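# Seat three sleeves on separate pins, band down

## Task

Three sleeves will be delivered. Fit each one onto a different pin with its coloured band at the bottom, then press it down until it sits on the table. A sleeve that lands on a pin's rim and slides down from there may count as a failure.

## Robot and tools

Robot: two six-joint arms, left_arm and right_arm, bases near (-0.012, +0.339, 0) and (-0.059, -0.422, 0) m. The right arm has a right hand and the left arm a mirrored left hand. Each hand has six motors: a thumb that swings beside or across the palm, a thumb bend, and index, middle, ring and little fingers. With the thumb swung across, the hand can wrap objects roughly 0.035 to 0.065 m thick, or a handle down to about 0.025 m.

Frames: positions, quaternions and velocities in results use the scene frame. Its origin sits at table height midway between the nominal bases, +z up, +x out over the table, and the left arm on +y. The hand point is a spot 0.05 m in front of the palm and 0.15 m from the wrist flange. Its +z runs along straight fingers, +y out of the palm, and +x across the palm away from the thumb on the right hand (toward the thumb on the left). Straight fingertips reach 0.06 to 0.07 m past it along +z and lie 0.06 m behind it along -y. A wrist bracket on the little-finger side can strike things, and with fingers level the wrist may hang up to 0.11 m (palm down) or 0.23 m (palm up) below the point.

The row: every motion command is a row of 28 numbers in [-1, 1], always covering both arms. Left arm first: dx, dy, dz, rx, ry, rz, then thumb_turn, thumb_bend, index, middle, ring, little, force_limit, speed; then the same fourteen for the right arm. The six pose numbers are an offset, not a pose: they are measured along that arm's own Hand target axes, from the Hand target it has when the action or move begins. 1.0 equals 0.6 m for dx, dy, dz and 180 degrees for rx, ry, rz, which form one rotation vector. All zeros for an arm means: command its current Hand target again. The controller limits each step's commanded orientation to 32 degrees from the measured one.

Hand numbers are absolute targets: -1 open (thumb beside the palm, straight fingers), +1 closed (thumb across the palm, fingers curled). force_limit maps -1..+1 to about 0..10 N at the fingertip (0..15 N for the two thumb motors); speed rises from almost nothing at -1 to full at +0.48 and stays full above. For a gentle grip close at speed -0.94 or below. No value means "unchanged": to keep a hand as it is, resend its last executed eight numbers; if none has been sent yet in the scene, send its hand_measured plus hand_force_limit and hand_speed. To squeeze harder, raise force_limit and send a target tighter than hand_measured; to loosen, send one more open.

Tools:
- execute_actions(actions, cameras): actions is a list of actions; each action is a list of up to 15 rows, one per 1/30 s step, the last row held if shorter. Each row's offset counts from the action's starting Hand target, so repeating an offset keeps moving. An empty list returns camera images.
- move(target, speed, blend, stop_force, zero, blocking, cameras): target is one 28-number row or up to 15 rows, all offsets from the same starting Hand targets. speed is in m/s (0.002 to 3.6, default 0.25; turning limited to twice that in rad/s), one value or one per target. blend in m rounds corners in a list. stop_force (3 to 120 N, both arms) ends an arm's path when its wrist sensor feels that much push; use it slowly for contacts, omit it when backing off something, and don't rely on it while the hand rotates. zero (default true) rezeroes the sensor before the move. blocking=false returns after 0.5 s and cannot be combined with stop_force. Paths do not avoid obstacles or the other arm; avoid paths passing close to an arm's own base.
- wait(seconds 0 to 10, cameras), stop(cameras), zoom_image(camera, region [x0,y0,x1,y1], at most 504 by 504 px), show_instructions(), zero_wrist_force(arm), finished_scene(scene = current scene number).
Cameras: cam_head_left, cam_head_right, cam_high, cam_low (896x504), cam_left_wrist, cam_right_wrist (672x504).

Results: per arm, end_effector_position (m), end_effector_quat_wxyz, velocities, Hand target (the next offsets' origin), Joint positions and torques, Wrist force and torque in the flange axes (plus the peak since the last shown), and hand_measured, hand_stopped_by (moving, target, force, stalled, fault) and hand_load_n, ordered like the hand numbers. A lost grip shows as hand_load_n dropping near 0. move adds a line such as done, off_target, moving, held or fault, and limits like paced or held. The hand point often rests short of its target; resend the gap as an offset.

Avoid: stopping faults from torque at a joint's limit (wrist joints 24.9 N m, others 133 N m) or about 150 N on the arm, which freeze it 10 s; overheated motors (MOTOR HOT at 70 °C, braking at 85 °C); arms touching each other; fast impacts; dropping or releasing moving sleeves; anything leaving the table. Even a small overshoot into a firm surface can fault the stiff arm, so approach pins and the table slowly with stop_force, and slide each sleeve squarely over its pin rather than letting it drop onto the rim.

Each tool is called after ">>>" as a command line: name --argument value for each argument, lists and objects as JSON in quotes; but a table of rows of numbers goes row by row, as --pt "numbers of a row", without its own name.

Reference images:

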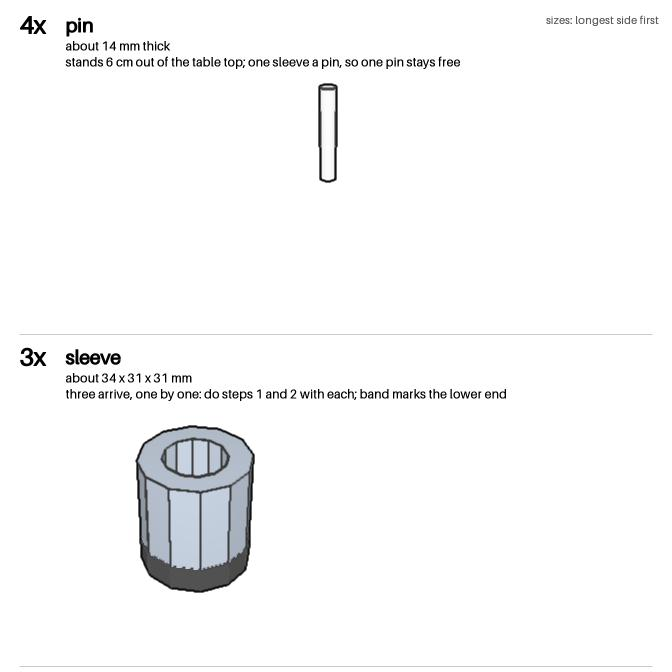

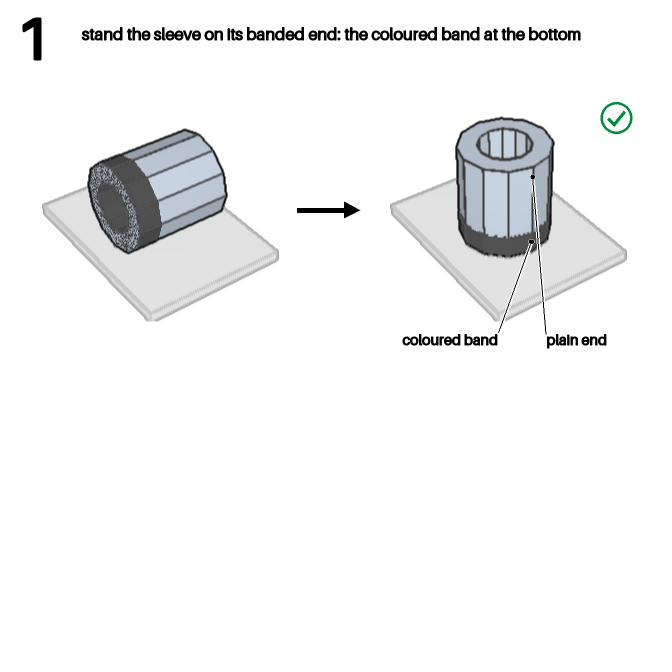

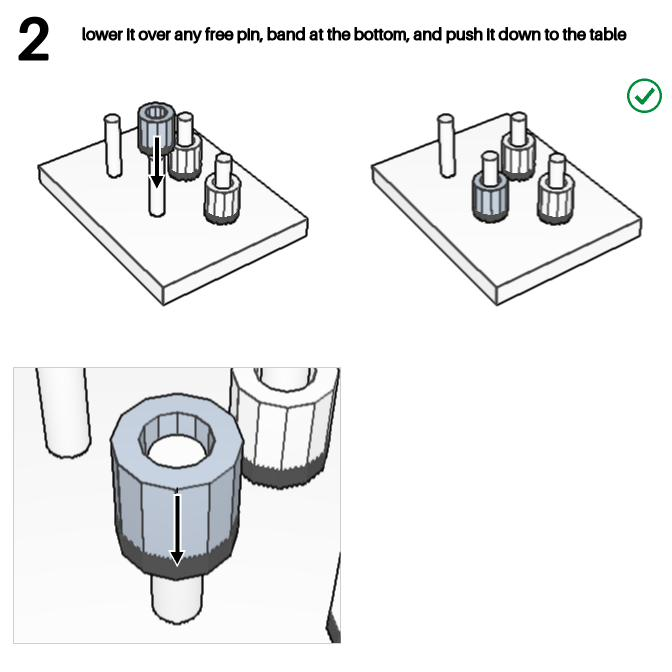

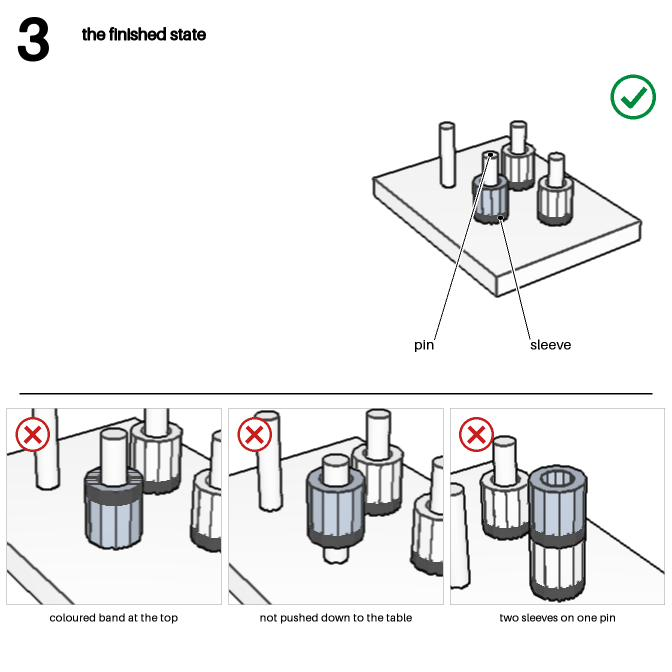

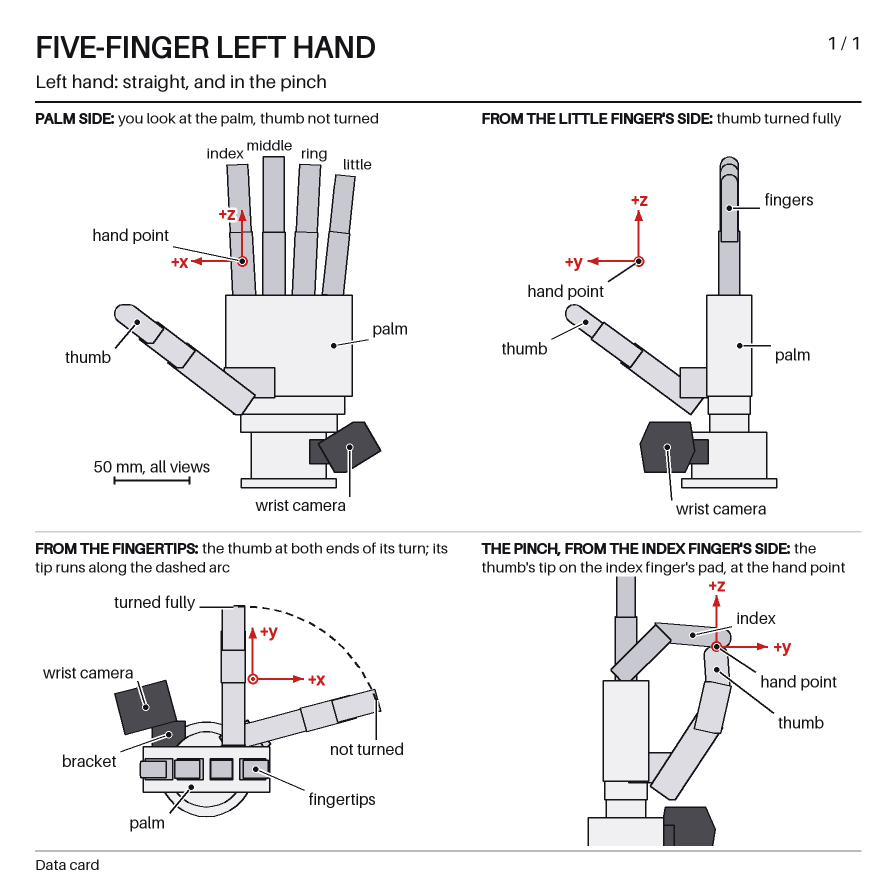

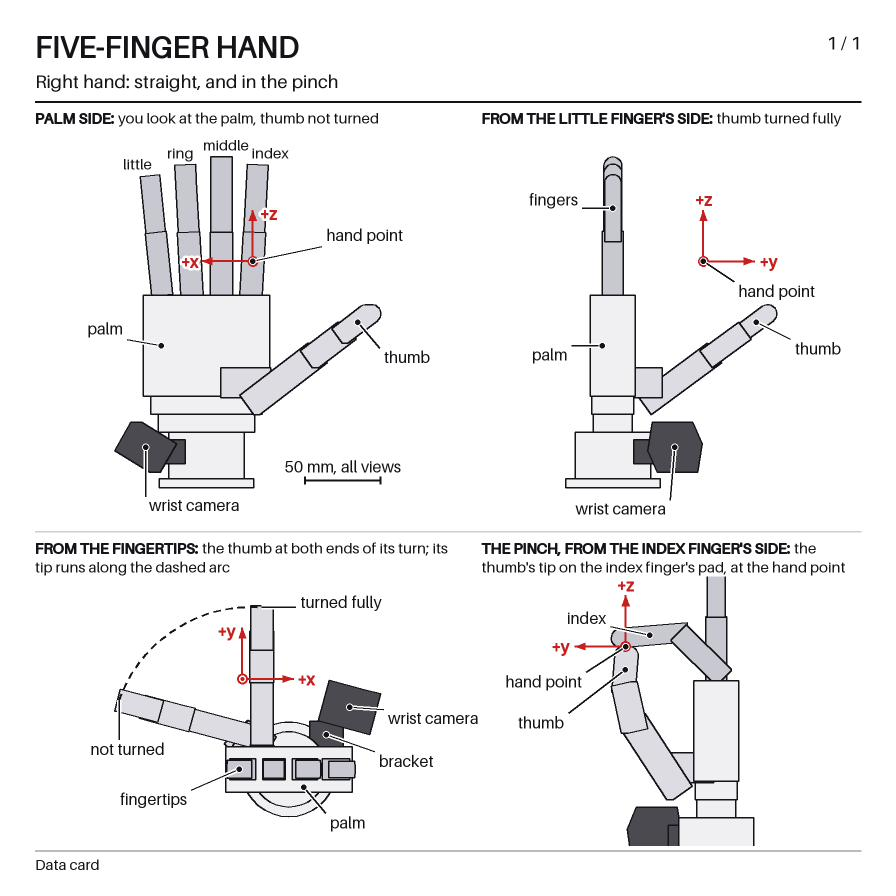

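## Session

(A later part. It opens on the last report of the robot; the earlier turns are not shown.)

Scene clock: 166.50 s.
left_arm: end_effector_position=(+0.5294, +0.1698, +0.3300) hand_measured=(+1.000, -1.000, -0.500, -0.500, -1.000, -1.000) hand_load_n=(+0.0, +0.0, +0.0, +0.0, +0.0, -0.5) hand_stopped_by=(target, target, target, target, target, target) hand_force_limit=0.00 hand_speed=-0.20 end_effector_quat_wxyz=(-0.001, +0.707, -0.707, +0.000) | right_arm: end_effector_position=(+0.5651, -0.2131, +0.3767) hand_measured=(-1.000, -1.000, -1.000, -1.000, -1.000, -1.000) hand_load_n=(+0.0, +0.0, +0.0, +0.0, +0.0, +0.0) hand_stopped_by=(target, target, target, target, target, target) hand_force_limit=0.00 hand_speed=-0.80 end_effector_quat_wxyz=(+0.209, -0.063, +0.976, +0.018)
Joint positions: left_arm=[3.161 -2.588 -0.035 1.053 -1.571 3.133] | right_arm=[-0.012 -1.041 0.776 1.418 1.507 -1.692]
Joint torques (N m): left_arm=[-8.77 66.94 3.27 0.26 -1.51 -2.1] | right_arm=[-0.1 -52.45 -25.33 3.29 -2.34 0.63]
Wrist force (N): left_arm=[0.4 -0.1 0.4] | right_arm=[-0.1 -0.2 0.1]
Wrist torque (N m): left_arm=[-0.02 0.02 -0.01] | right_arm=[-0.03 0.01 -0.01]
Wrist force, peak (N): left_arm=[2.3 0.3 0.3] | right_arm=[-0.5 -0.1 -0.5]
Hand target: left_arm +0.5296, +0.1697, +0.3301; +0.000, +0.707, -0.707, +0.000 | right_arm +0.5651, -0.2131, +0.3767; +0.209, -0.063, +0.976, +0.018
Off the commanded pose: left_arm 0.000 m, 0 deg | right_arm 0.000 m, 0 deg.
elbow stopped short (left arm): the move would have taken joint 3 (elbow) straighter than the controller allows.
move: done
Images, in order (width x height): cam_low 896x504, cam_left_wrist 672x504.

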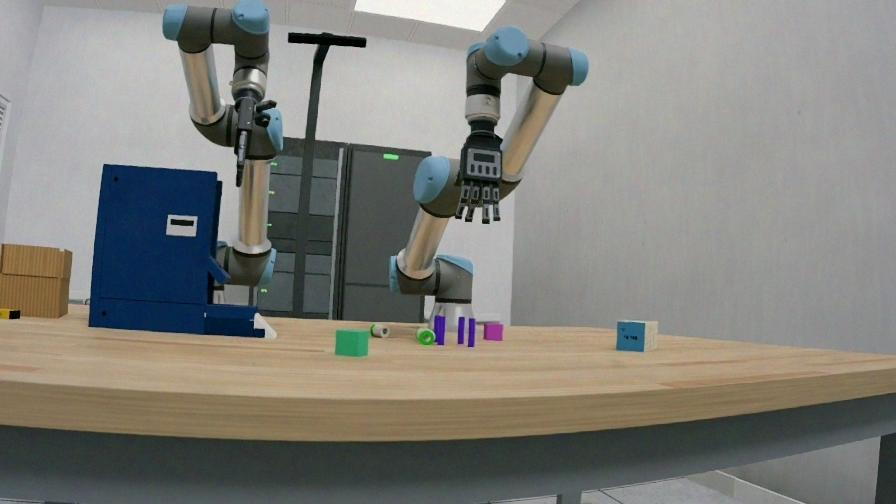

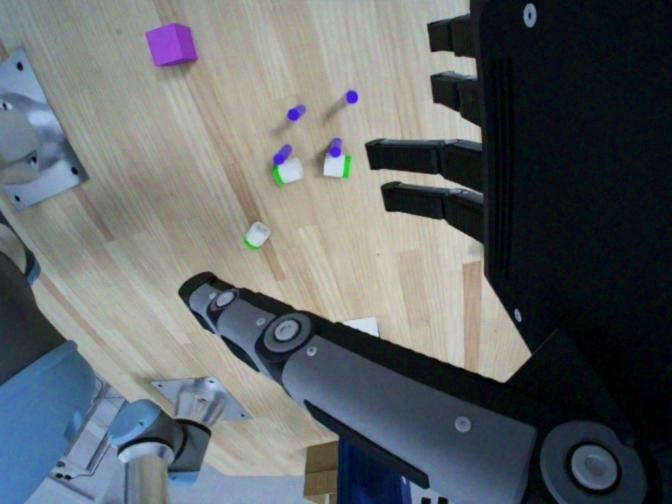

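>>> move --target '[0.2155, 0.3098, 0.3437, 0.3284, 0.1746, 0.2765, 1, -1, 0, 0, -1, -1, 0, 0, 0, 0, 0, 0, 0, 0, -1, -1, -1, -1, -1, -1, 0, -0.8]' --cameras '["all"]'

>>> zoom_image --camera "cam_left_wrist" --region '[100, 120, 500, 420]'

Scene clock: 213.47 s.
left_arm: end_effector_position=(+0.3438, +0.0407, +0.1237) hand_measured=(+1.000, -1.000, +0.000, +0.000, -1.000, -1.000) hand_load_n=(+0.0, +0.0, +0.0, +0.0, +0.0, +0.0) hand_stopped_by=(target, target, target, target, target, target) hand_force_limit=0.00 hand_speed=0.00 end_effector_quat_wxyz=(+0.156, -0.247, +0.809, -0.510) | right_arm: end_effector_position=(+0.5651, -0.2131, +0.3767) hand_measured=(-1.000, -1.000, -1.000, -1.000, -1.000, -1.000) hand_load_n=(+0.0, +0.0, +0.0, +0.0, +0.0, +0.0) hand_stopped_by=(target, target, target, target, target, target) hand_force_limit=0.00 hand_speed=-0.80 end_effector_quat_wxyz=(+0.209, -0.063, +0.976, +0.018)
Joint positions: left_arm=[3.237 -1.598 -2.169 3.008 -0.675 3.779] | right_arm=[-0.012 -1.041 0.776 1.418 1.507 -1.692]
Joint torques (N m): left_arm=[-9.44 2.78 15.93 1.11 2.2 0.11] | right_arm=[-0.33 -51.75 -25.64 3.33 -2.54 0.78]
Wrist force (N): left_arm=[1.7 -2.4 1.8] | right_arm=[0.1 -0.1 -0.1]
Wrist torque (N m): left_arm=[-0.21 -0.09 0.31] | right_arm=[0.01 0.01 0.00]
Wrist force, peak (N): left_arm=[2.1 -2.0 2.1] | right_arm=[-0.3 0.1 -0.6]
Hand target: left_arm +0.3437, +0.0407, +0.1237; +0.156, -0.247, +0.809, -0.511 | right_arm +0.5651, -0.2131, +0.3767; +0.209, -0.063, +0.976, +0.018
Off the commanded pose: left_arm 0.000 m, 0 deg | right_arm 0.000 m, 0 deg.
move: done

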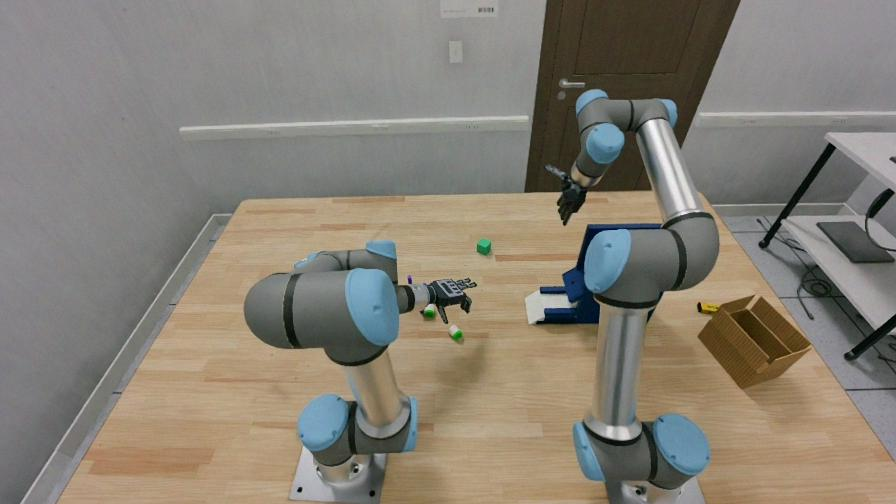

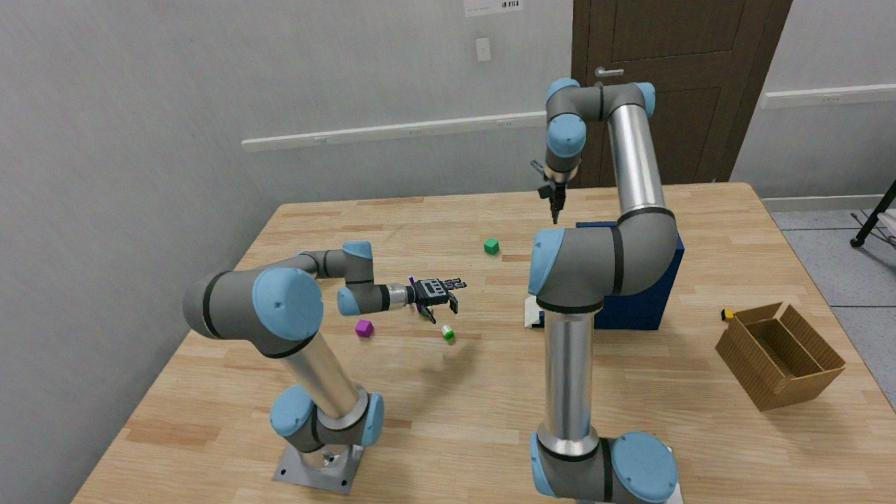

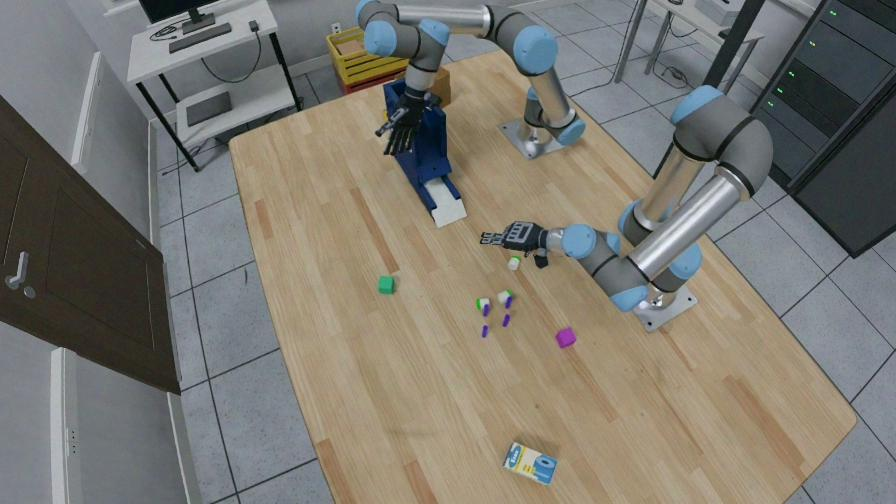

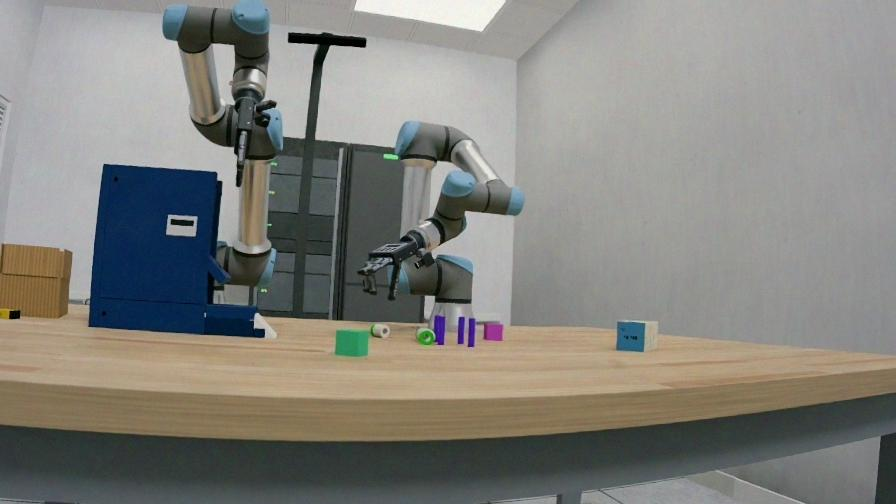

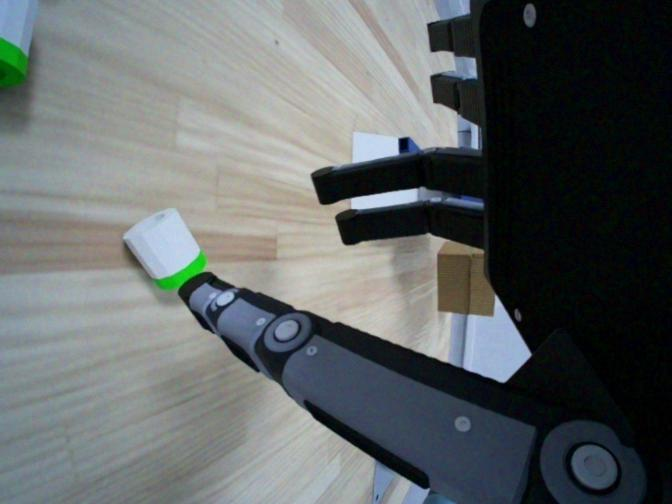

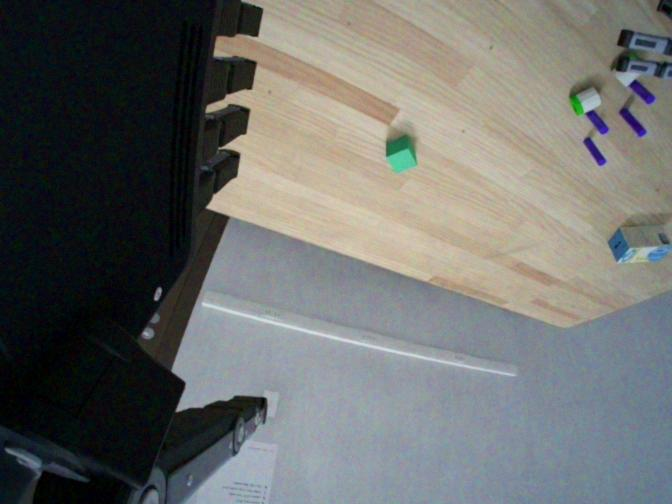

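Scaled by 1.260 from the camera's 672x504 image, which has a finer 960x720 frame.

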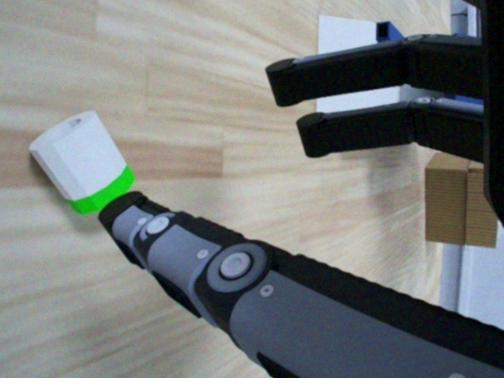

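>>> move --target '[0, 0.081, 0.0238, 0, 0, 0, 1, -0.5, -0.2, -0.2, -1, -1, 0, -0.3, 0, 0, 0, 0, 0, 0, -1, -1, -1, -1, -1, -1, 0, -0.8]' --cameras '["cam_left_wrist"]'

>>> zoom_image --camera "cam_left_wrist" --region '[100, 120, 460, 390]'

Scene clock: 233.23 s.
left_arm: end_effector_position=(+0.3393, +0.0473, +0.0736) hand_measured=(+1.000, -0.500, -0.200, -0.200, -1.000, -1.000) hand_load_n=(+0.0, +0.0, +0.0, +0.0, +0.0, +0.0) hand_stopped_by=(target, target, target, target, target, target) hand_force_limit=0.00 hand_speed=-0.30 end_effector_quat_wxyz=(+0.156, -0.247, +0.809, -0.511) | right_arm: end_effector_position=(+0.5651, -0.2131, +0.3767) hand_measured=(-1.000, -1.000, -1.000, -1.000, -1.000, -1.000) hand_load_n=(+0.0, +0.0, +0.0, +0.0, +0.0, +0.0) hand_stopped_by=(target, target, target, target, target, target) hand_force_limit=0.00 hand_speed=-0.80 end_effector_quat_wxyz=(+0.209, -0.063, +0.976, +0.018)
Joint positions: left_arm=[3.264 -1.683 -2.248 3.149 -0.655 3.81] | right_arm=[-0.012 -1.041 0.776 1.418 1.507 -1.692]
Joint torques (N m): left_arm=[-9.48 28.26 26.53 -2.02 -1.12 -1.83] | right_arm=[-0.15 -52.27 -25.68 3.41 -2.43 0.77]
Wrist force (N): left_arm=[1.3 -2.8 1.9] | right_arm=[-0.2 0.2 -0.2]
Wrist torque (N m): left_arm=[-0.27 -0.03 0.26] | right_arm=[0.04 0.04 -0.01]
Wrist force, peak (N): left_arm=[1.7 -3.6 1.8] | right_arm=[-0.2 -0.1 -0.7]
Hand target: left_arm +0.3393, +0.0473, +0.0736; +0.156, -0.247, +0.809, -0.511 | right_arm +0.5651, -0.2131, +0.3767; +0.209, -0.063, +0.976, +0.018
Off the commanded pose: left_arm 0.000 m, 0 deg | right_arm 0.000 m, 0 deg.
move: done
Images, in order (width x height): cam_left_wrist 672x504.

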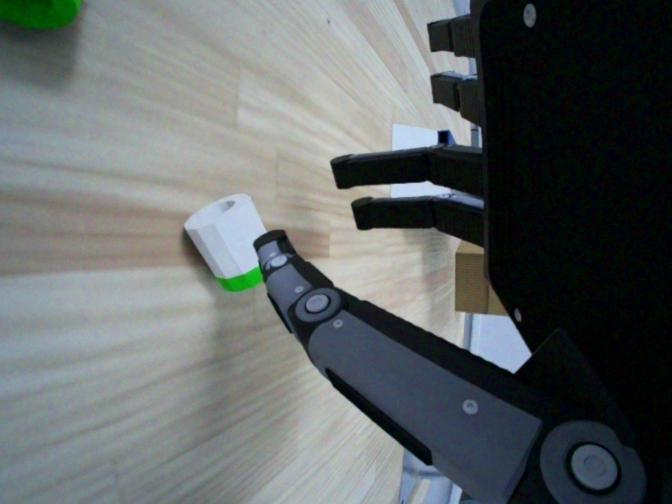

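Scaled by 1.400 from the camera's 672x504 image, which has a finer 960x720 frame.

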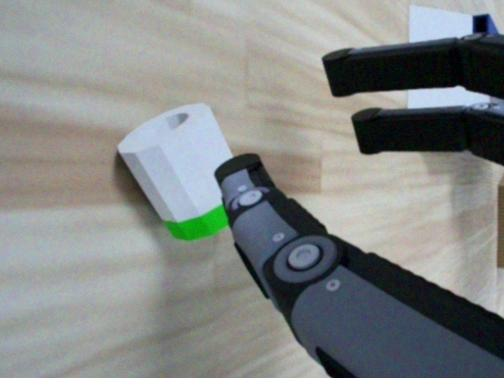

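>>> move --target '[0.0067, 0.0538, 0.0035, 0, 0, 0, 1, -0.5, -0.4, -0.4, -1, -1, 0, -0.3, 0, 0, 0, 0, 0, 0, -1, -1, -1, -1, -1, -1, 0, -0.8]' --cameras '["cam_left_wrist", "cam_head_right", "cam_high", "cam_low"]'

>>> zoom_image --camera "cam_left_wrist" --region '[180, 120, 420, 300]'

>>> zoom_image --camera "cam_low" --region '[340, 270, 480, 360]'

>>> zoom_image --camera "cam_head_right" --region '[380, 260, 500, 360]'

Scene clock: 258.83 s.
left_arm: end_effector_position=(+0.3292, +0.0550, +0.0435) hand_measured=(+1.000, -0.500, -0.400, -0.400, -1.000, -1.000) hand_load_n=(+0.0, +0.0, -0.5, -0.5, +0.0, +0.0) hand_stopped_by=(target, target, target, target, target, target) hand_force_limit=0.00 hand_speed=-0.30 end_effector_quat_wxyz=(+0.156, -0.247, +0.809, -0.511) end_effector_velocity=(+0.001, +0.000, +0.002) end_effector_angular_velocity=(+0.000, +0.001, +0.002) | right_arm: end_effector_position=(+0.5651, -0.2131, +0.3767) hand_measured=(-1.000, -1.000, -1.000, -1.000, -1.000, -1.000) hand_load_n=(+0.0, +0.0, +0.0, +0.0, +0.0, +0.0) hand_stopped_by=(target, target, target, target, target, target) hand_force_limit=0.00 hand_speed=-0.80 end_effector_quat_wxyz=(+0.209, -0.063, +0.976, +0.018)
Joint positions: left_arm=[3.3 -1.735 -2.31 3.228 -0.631 3.853] | right_arm=[-0.012 -1.041 0.776 1.418 1.507 -1.692]
Joint velocities: left_arm=[-0.002 0.003 0.005 -0.005 -0.003 -0.005] | right_arm=[within noise]
Joint torques (N m): left_arm=[-6.33 31.65 24.7 -3.92 -0.65 -2.26] | right_arm=[-0.53 -52.09 -25.3 3.35 -2.48 0.84]
Wrist force (N): left_arm=[1.5 -2.5 1.9] | right_arm=[-0.2 -0.1 -0.3]
Wrist torque (N m): left_arm=[-0.26 -0.08 0.26] | right_arm=[0.01 0.05 -0.02]
Wrist force, peak (N): left_arm=[1.4 -3.4 2.0] | right_arm=[-0.3 0.0 -0.7]
Hand target: left_arm +0.3293, +0.0550, +0.0436; +0.156, -0.247, +0.809, -0.511 | right_arm +0.5651, -0.2131, +0.3767; +0.209, -0.063, +0.976, +0.018
Off the commanded pose: left_arm 0.000 m, 0 deg | right_arm 0.000 m, 0 deg.
move: done
Images, in order (width x height): cam_head_right 896x504, cam_high 896x504, cam_low 896x504, cam_left_wrist 672x504.

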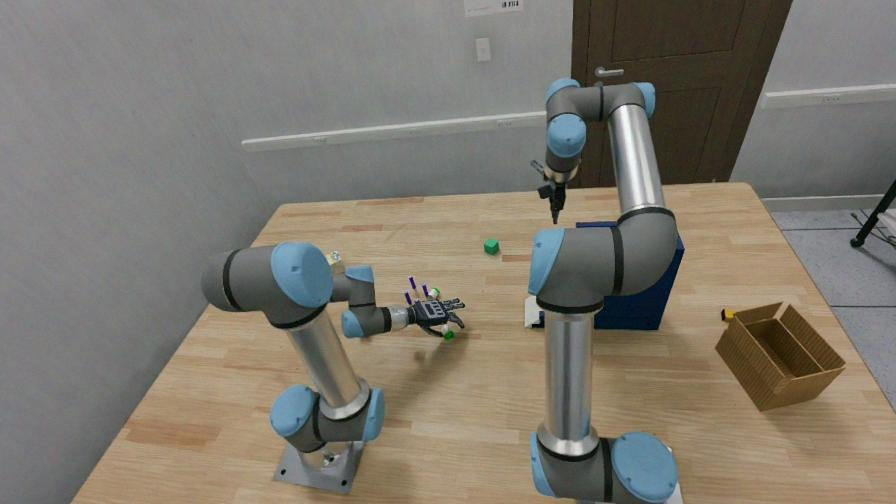

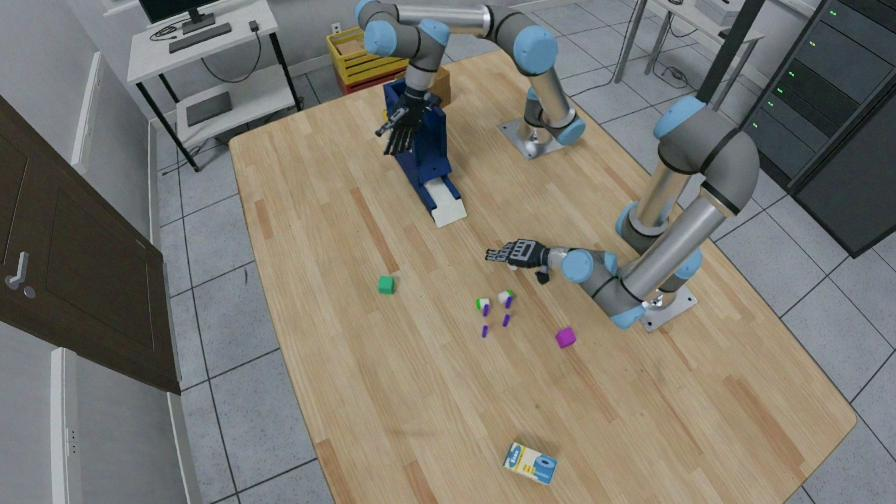

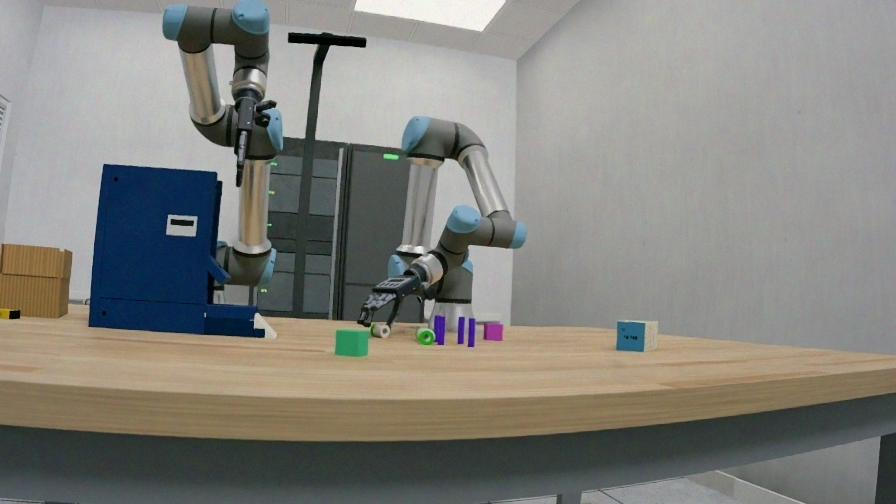

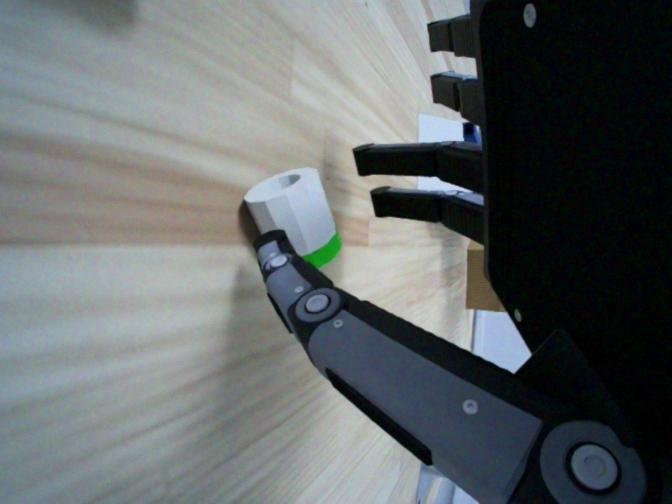

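Scaled by 2.100 from the camera's 672x504 image, which has a finer 960x720 frame.

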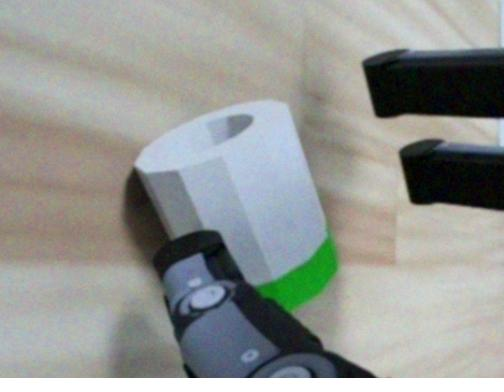

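Scaled by 3.600 from the camera's 896x504 image, which has a finer 1280x720 frame.

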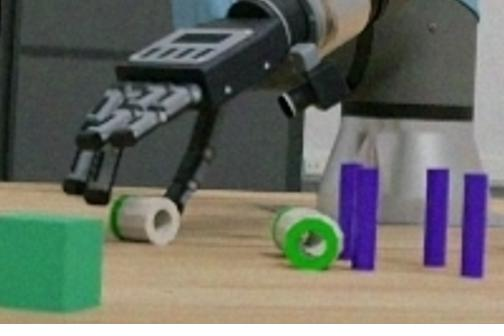

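Scaled by 4.200 from the camera's 896x504 image, which has a finer 1280x720 frame.

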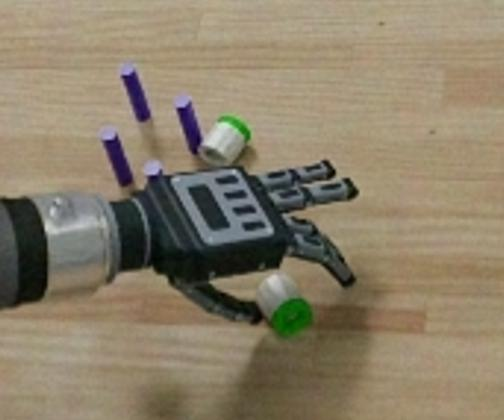

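>>> move --target '[0, 0.0196, 0.0093, 0, 0, 0, 1, -0.5, -0.4, -0.4, -1, -1, 0, -0.3, 0, 0, 0, 0, 0, 0, -1, -1, -1, -1, -1, -1, 0, -0.8]' --cameras '["cam_left_wrist", "cam_low"]' --speed 0.05 --stop_force 6

>>> zoom_image --camera "cam_left_wrist" --region '[180, 120, 420, 300]'

>>> zoom_image --camera "cam_low" --region '[340, 270, 480, 360]'

Scene clock: 277.10 s.
left_arm: end_effector_position=(+0.3293, +0.0550, +0.0306) hand_measured=(+1.000, -0.500, -0.400, -0.400, -1.000, -1.000) hand_load_n=(+0.5, +0.0, +0.0, +0.0, +0.0, +0.0) hand_stopped_by=(target, target, target, target, target, target) hand_force_limit=0.00 hand_speed=-0.30 end_effector_quat_wxyz=(+0.156, -0.247, +0.809, -0.511) | right_arm: end_effector_position=(+0.5651, -0.2131, +0.3767) hand_measured=(-1.000, -1.000, -1.000, -1.000, -1.000, -1.000) hand_load_n=(+0.0, -0.5, +0.0, +0.0, +0.0, +0.0) hand_stopped_by=(target, target, target, target, target, target) hand_force_limit=0.00 hand_speed=-0.80 end_effector_quat_wxyz=(+0.209, -0.063, +0.976, +0.018)
Joint positions: left_arm=[3.3 -1.768 -2.321 3.273 -0.631 3.853] | right_arm=[-0.012 -1.041 0.776 1.418 1.507 -1.692]
Joint torques (N m): left_arm=[5.19 34.71 25.81 -3.92 2.26 -2.11] | right_arm=[-0.72 -51.68 -25.59 3.4 -2.35 1.07]
Wrist force (N): left_arm=[1.6 -3.0 2.1] | right_arm=[0.0 0.1 -0.4]
Wrist torque (N m): left_arm=[-0.32 -0.09 0.28] | right_arm=[0.04 0.01 0.00]
Wrist force, peak (N): left_arm=[1.6 -3.1 2.2] | right_arm=[-0.3 0.3 -0.5]
Hand target: left_arm +0.3293, +0.0550, +0.0306; +0.156, -0.247, +0.809, -0.511 | right_arm +0.5651, -0.2131, +0.3767; +0.209, -0.063, +0.976, +0.018
Off the commanded pose: left_arm 0.000 m, 0 deg | right_arm 0.000 m, 0 deg.
move: done
Images, in order (width x height): cam_low 896x504, cam_left_wrist 672x504.

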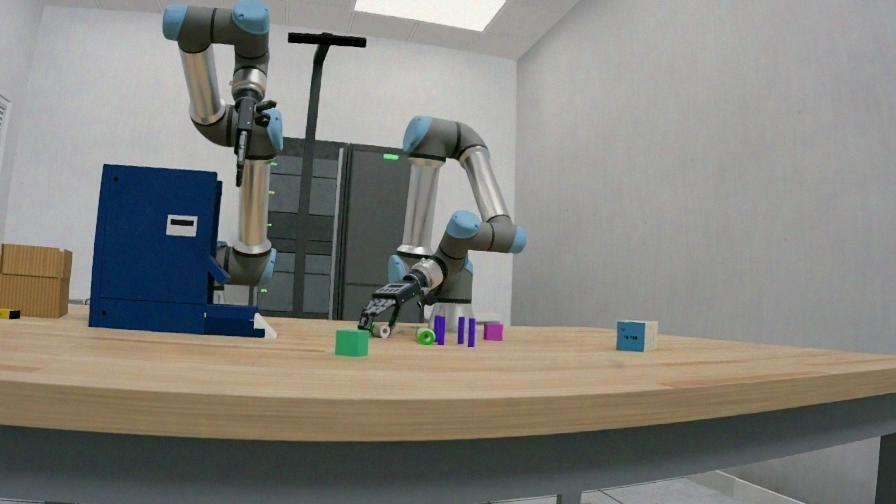

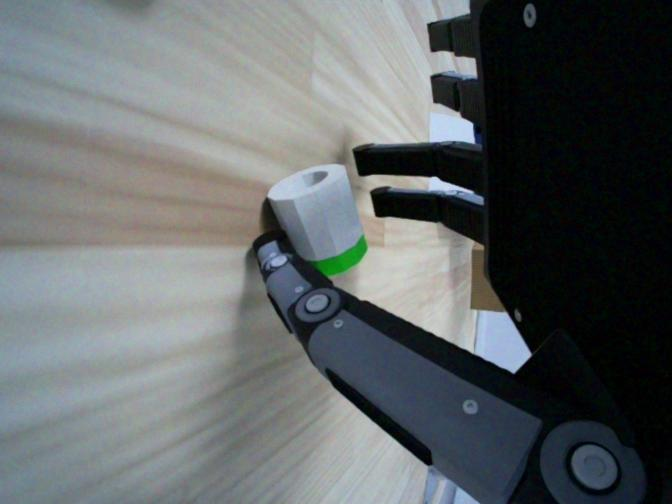

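Scaled by 2.100 from the camera's 672x504 image, which has a finer 960x720 frame.

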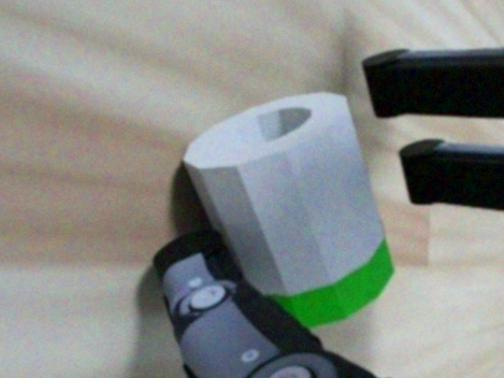

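Scaled by 3.600 from the camera's 896x504 image, which has a finer 1280x720 frame.

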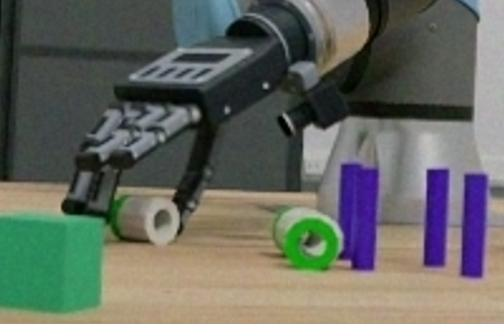

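>>> move --target '[0, 0, 0, 0, 0, 0, 1, -0.5, 0, 0, -1, -1, -0.4, -0.92, 0, 0, 0, 0, 0, 0, -1, -1, -1, -1, -1, -1, 0, -0.8]' --cameras '["cam_left_wrist", "cam_low"]'

>>> zoom_image --camera "cam_left_wrist" --region '[180, 120, 420, 300]'

>>> zoom_image --camera "cam_low" --region '[340, 270, 480, 360]'

Scene clock: 283.93 s.
left_arm: end_effector_position=(+0.3293, +0.0550, +0.0306) hand_measured=(+1.000, -0.500, +0.000, +0.000, -1.000, -1.000) hand_load_n=(-0.5, +0.5, +0.0, +0.5, +0.0, +0.0) hand_stopped_by=(target, target, target, target, target, target) hand_force_limit=-0.40 hand_speed=-0.92 end_effector_quat_wxyz=(+0.156, -0.247, +0.809, -0.511) | right_arm: end_effector_position=(+0.5651, -0.2131, +0.3767) hand_measured=(-1.000, -1.000, -1.000, -1.000, -1.000, -1.000) hand_load_n=(+0.0, +0.0, +0.0, +0.0, +0.0, +0.0) hand_stopped_by=(target, target, target, target, target, target) hand_force_limit=0.00 hand_speed=-0.80 end_effector_quat_wxyz=(+0.209, -0.063, +0.976, +0.018)
Joint positions: left_arm=[3.3 -1.768 -2.321 3.273 -0.631 3.853] | right_arm=[-0.012 -1.041 0.776 1.418 1.507 -1.692]
Joint torques (N m): left_arm=[5.71 32.15 23.79 -3.48 2.23 -1.93] | right_arm=[-0.49 -51.98 -25.1 3.41 -2.36 1.04]
Wrist force (N): left_arm=[1.6 -3.0 2.1] | right_arm=[0.0 -0.1 -0.4]
Wrist torque (N m): left_arm=[-0.31 -0.09 0.27] | right_arm=[0.02 0.02 -0.01]
Wrist force, peak (N): left_arm=[1.8 -2.9 2.3] | right_arm=[-0.1 0.0 -0.7]
Hand target: left_arm +0.3293, +0.0550, +0.0306; +0.156, -0.247, +0.809, -0.511 | right_arm +0.5651, -0.2131, +0.3767; +0.209, -0.063, +0.976, +0.018
Off the commanded pose: left_arm 0.000 m, 0 deg | right_arm 0.000 m, 0 deg.
move: done
Images, in order (width x height): cam_low 896x504, cam_left_wrist 672x504.

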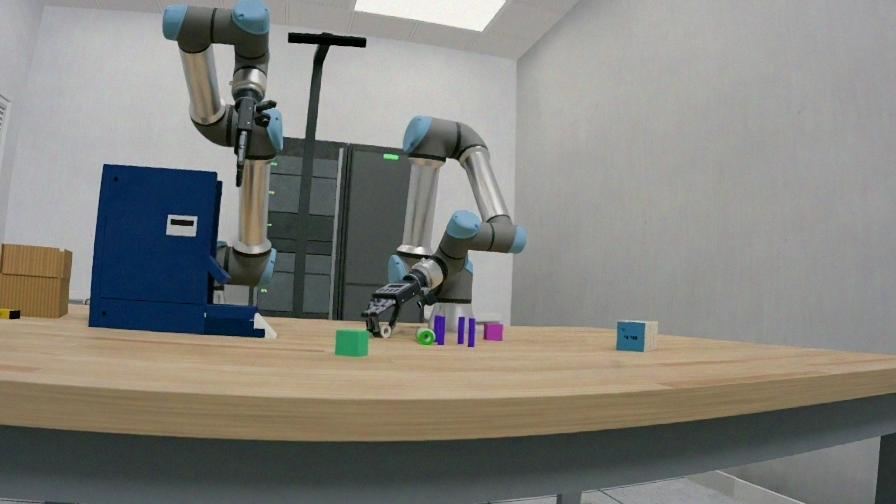

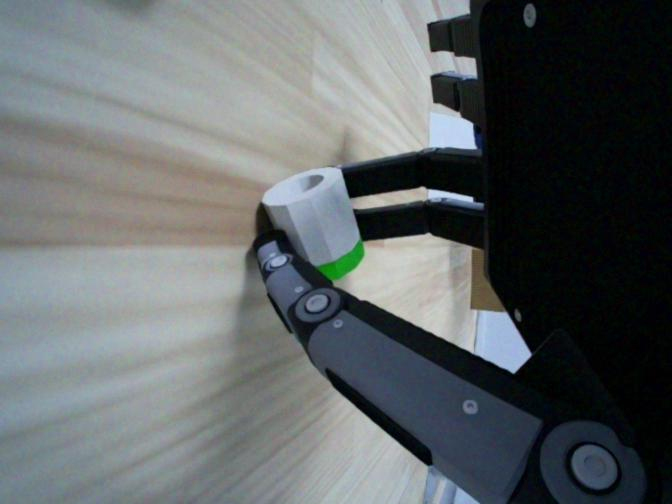

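Scaled by 2.100 from the camera's 672x504 image, which has a finer 960x720 frame.

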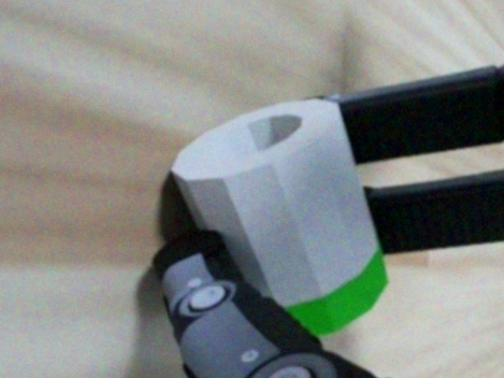

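Scaled by 3.600 from the camera's 896x504 image, which has a finer 1280x720 frame.

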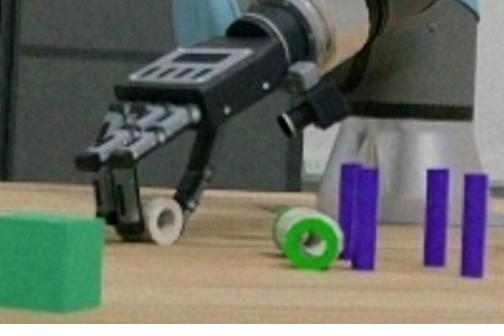

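>>> move --target '[0, 0, 0, 0, 0, 0, 1, 0.3, 0, 0, -1, -1, -0.2, -0.93, 0, 0, 0, 0, 0, 0, -1, -1, -1, -1, -1, -1, 0, -0.8]' --cameras '["cam_left_wrist", "cam_low"]'

>>> zoom_image --camera "cam_left_wrist" --region '[180, 120, 420, 300]'

>>> zoom_image --camera "cam_low" --region '[340, 270, 480, 360]'

Scene clock: 291.00 s.
left_arm: end_effector_position=(+0.3293, +0.0550, +0.0306) hand_measured=(+1.000, -0.466, +0.000, +0.000, -1.000, -1.000) hand_load_n=(-0.5, +6.0, +2.0, +5.5, +0.0, +0.0) hand_stopped_by=(target, force, target, target, target, target) hand_force_limit=-0.20 hand_speed=-0.93 end_effector_quat_wxyz=(+0.156, -0.247, +0.809, -0.511) | right_arm: end_effector_position=(+0.5651, -0.2131, +0.3767) hand_measured=(-1.000, -1.000, -1.000, -1.000, -1.000, -1.000) hand_load_n=(+0.0, +0.0, +0.0, +0.0, +0.0, +0.0) hand_stopped_by=(target, target, target, target, target, target) hand_force_limit=0.00 hand_speed=-0.80 end_effector_quat_wxyz=(+0.209, -0.063, +0.976, +0.018)
Joint positions: left_arm=[3.3 -1.768 -2.321 3.273 -0.631 3.853] | right_arm=[-0.012 -1.041 0.776 1.418 1.507 -1.692]
Joint torques (N m): left_arm=[5.11 32.83 23.48 -3.31 2.28 -2.03] | right_arm=[-0.21 -51.49 -25.53 3.4 -2.36 1.13]
Wrist force (N): left_arm=[1.6 -2.7 2.1] | right_arm=[-0.3 -0.1 -0.6]
Wrist torque (N m): left_arm=[-0.29 -0.08 0.26] | right_arm=[0.02 0.07 -0.02]
Wrist force, peak (N): left_arm=[1.6 -3.2 2.2] | right_arm=[-0.4 0.0 -0.6]
Hand target: left_arm +0.3293, +0.0550, +0.0306; +0.156, -0.247, +0.809, -0.511 | right_arm +0.5651, -0.2131, +0.3767; +0.209, -0.063, +0.976, +0.018
Off the commanded pose: left_arm 0.000 m, 0 deg | right_arm 0.000 m, 0 deg.
move: done
Images, in order (width x height): cam_low 896x504, cam_left_wrist 672x504.

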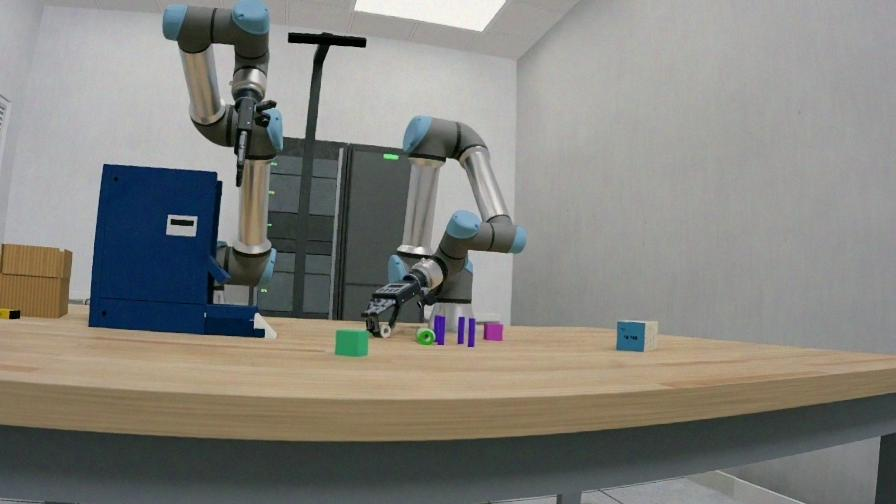

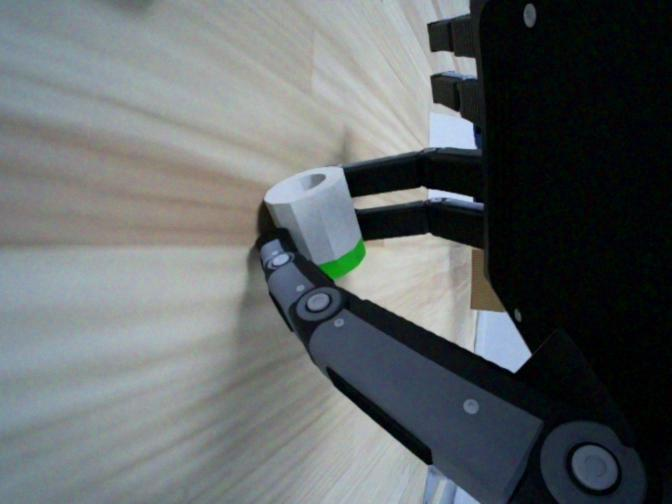

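Scaled by 2.100 from the camera's 672x504 image, which has a finer 960x720 frame.

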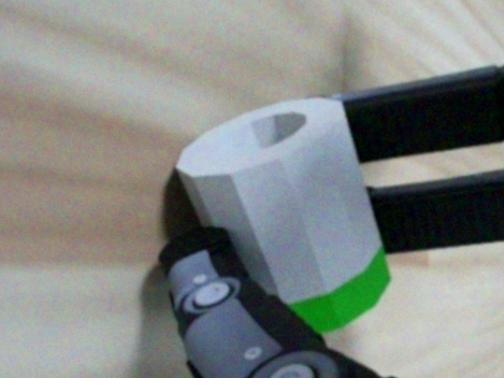

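Scaled by 3.600 from the camera's 896x504 image, which has a finer 1280x720 frame.

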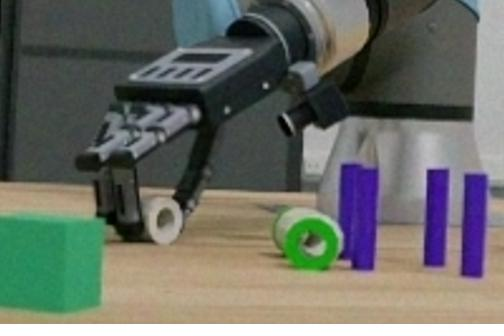

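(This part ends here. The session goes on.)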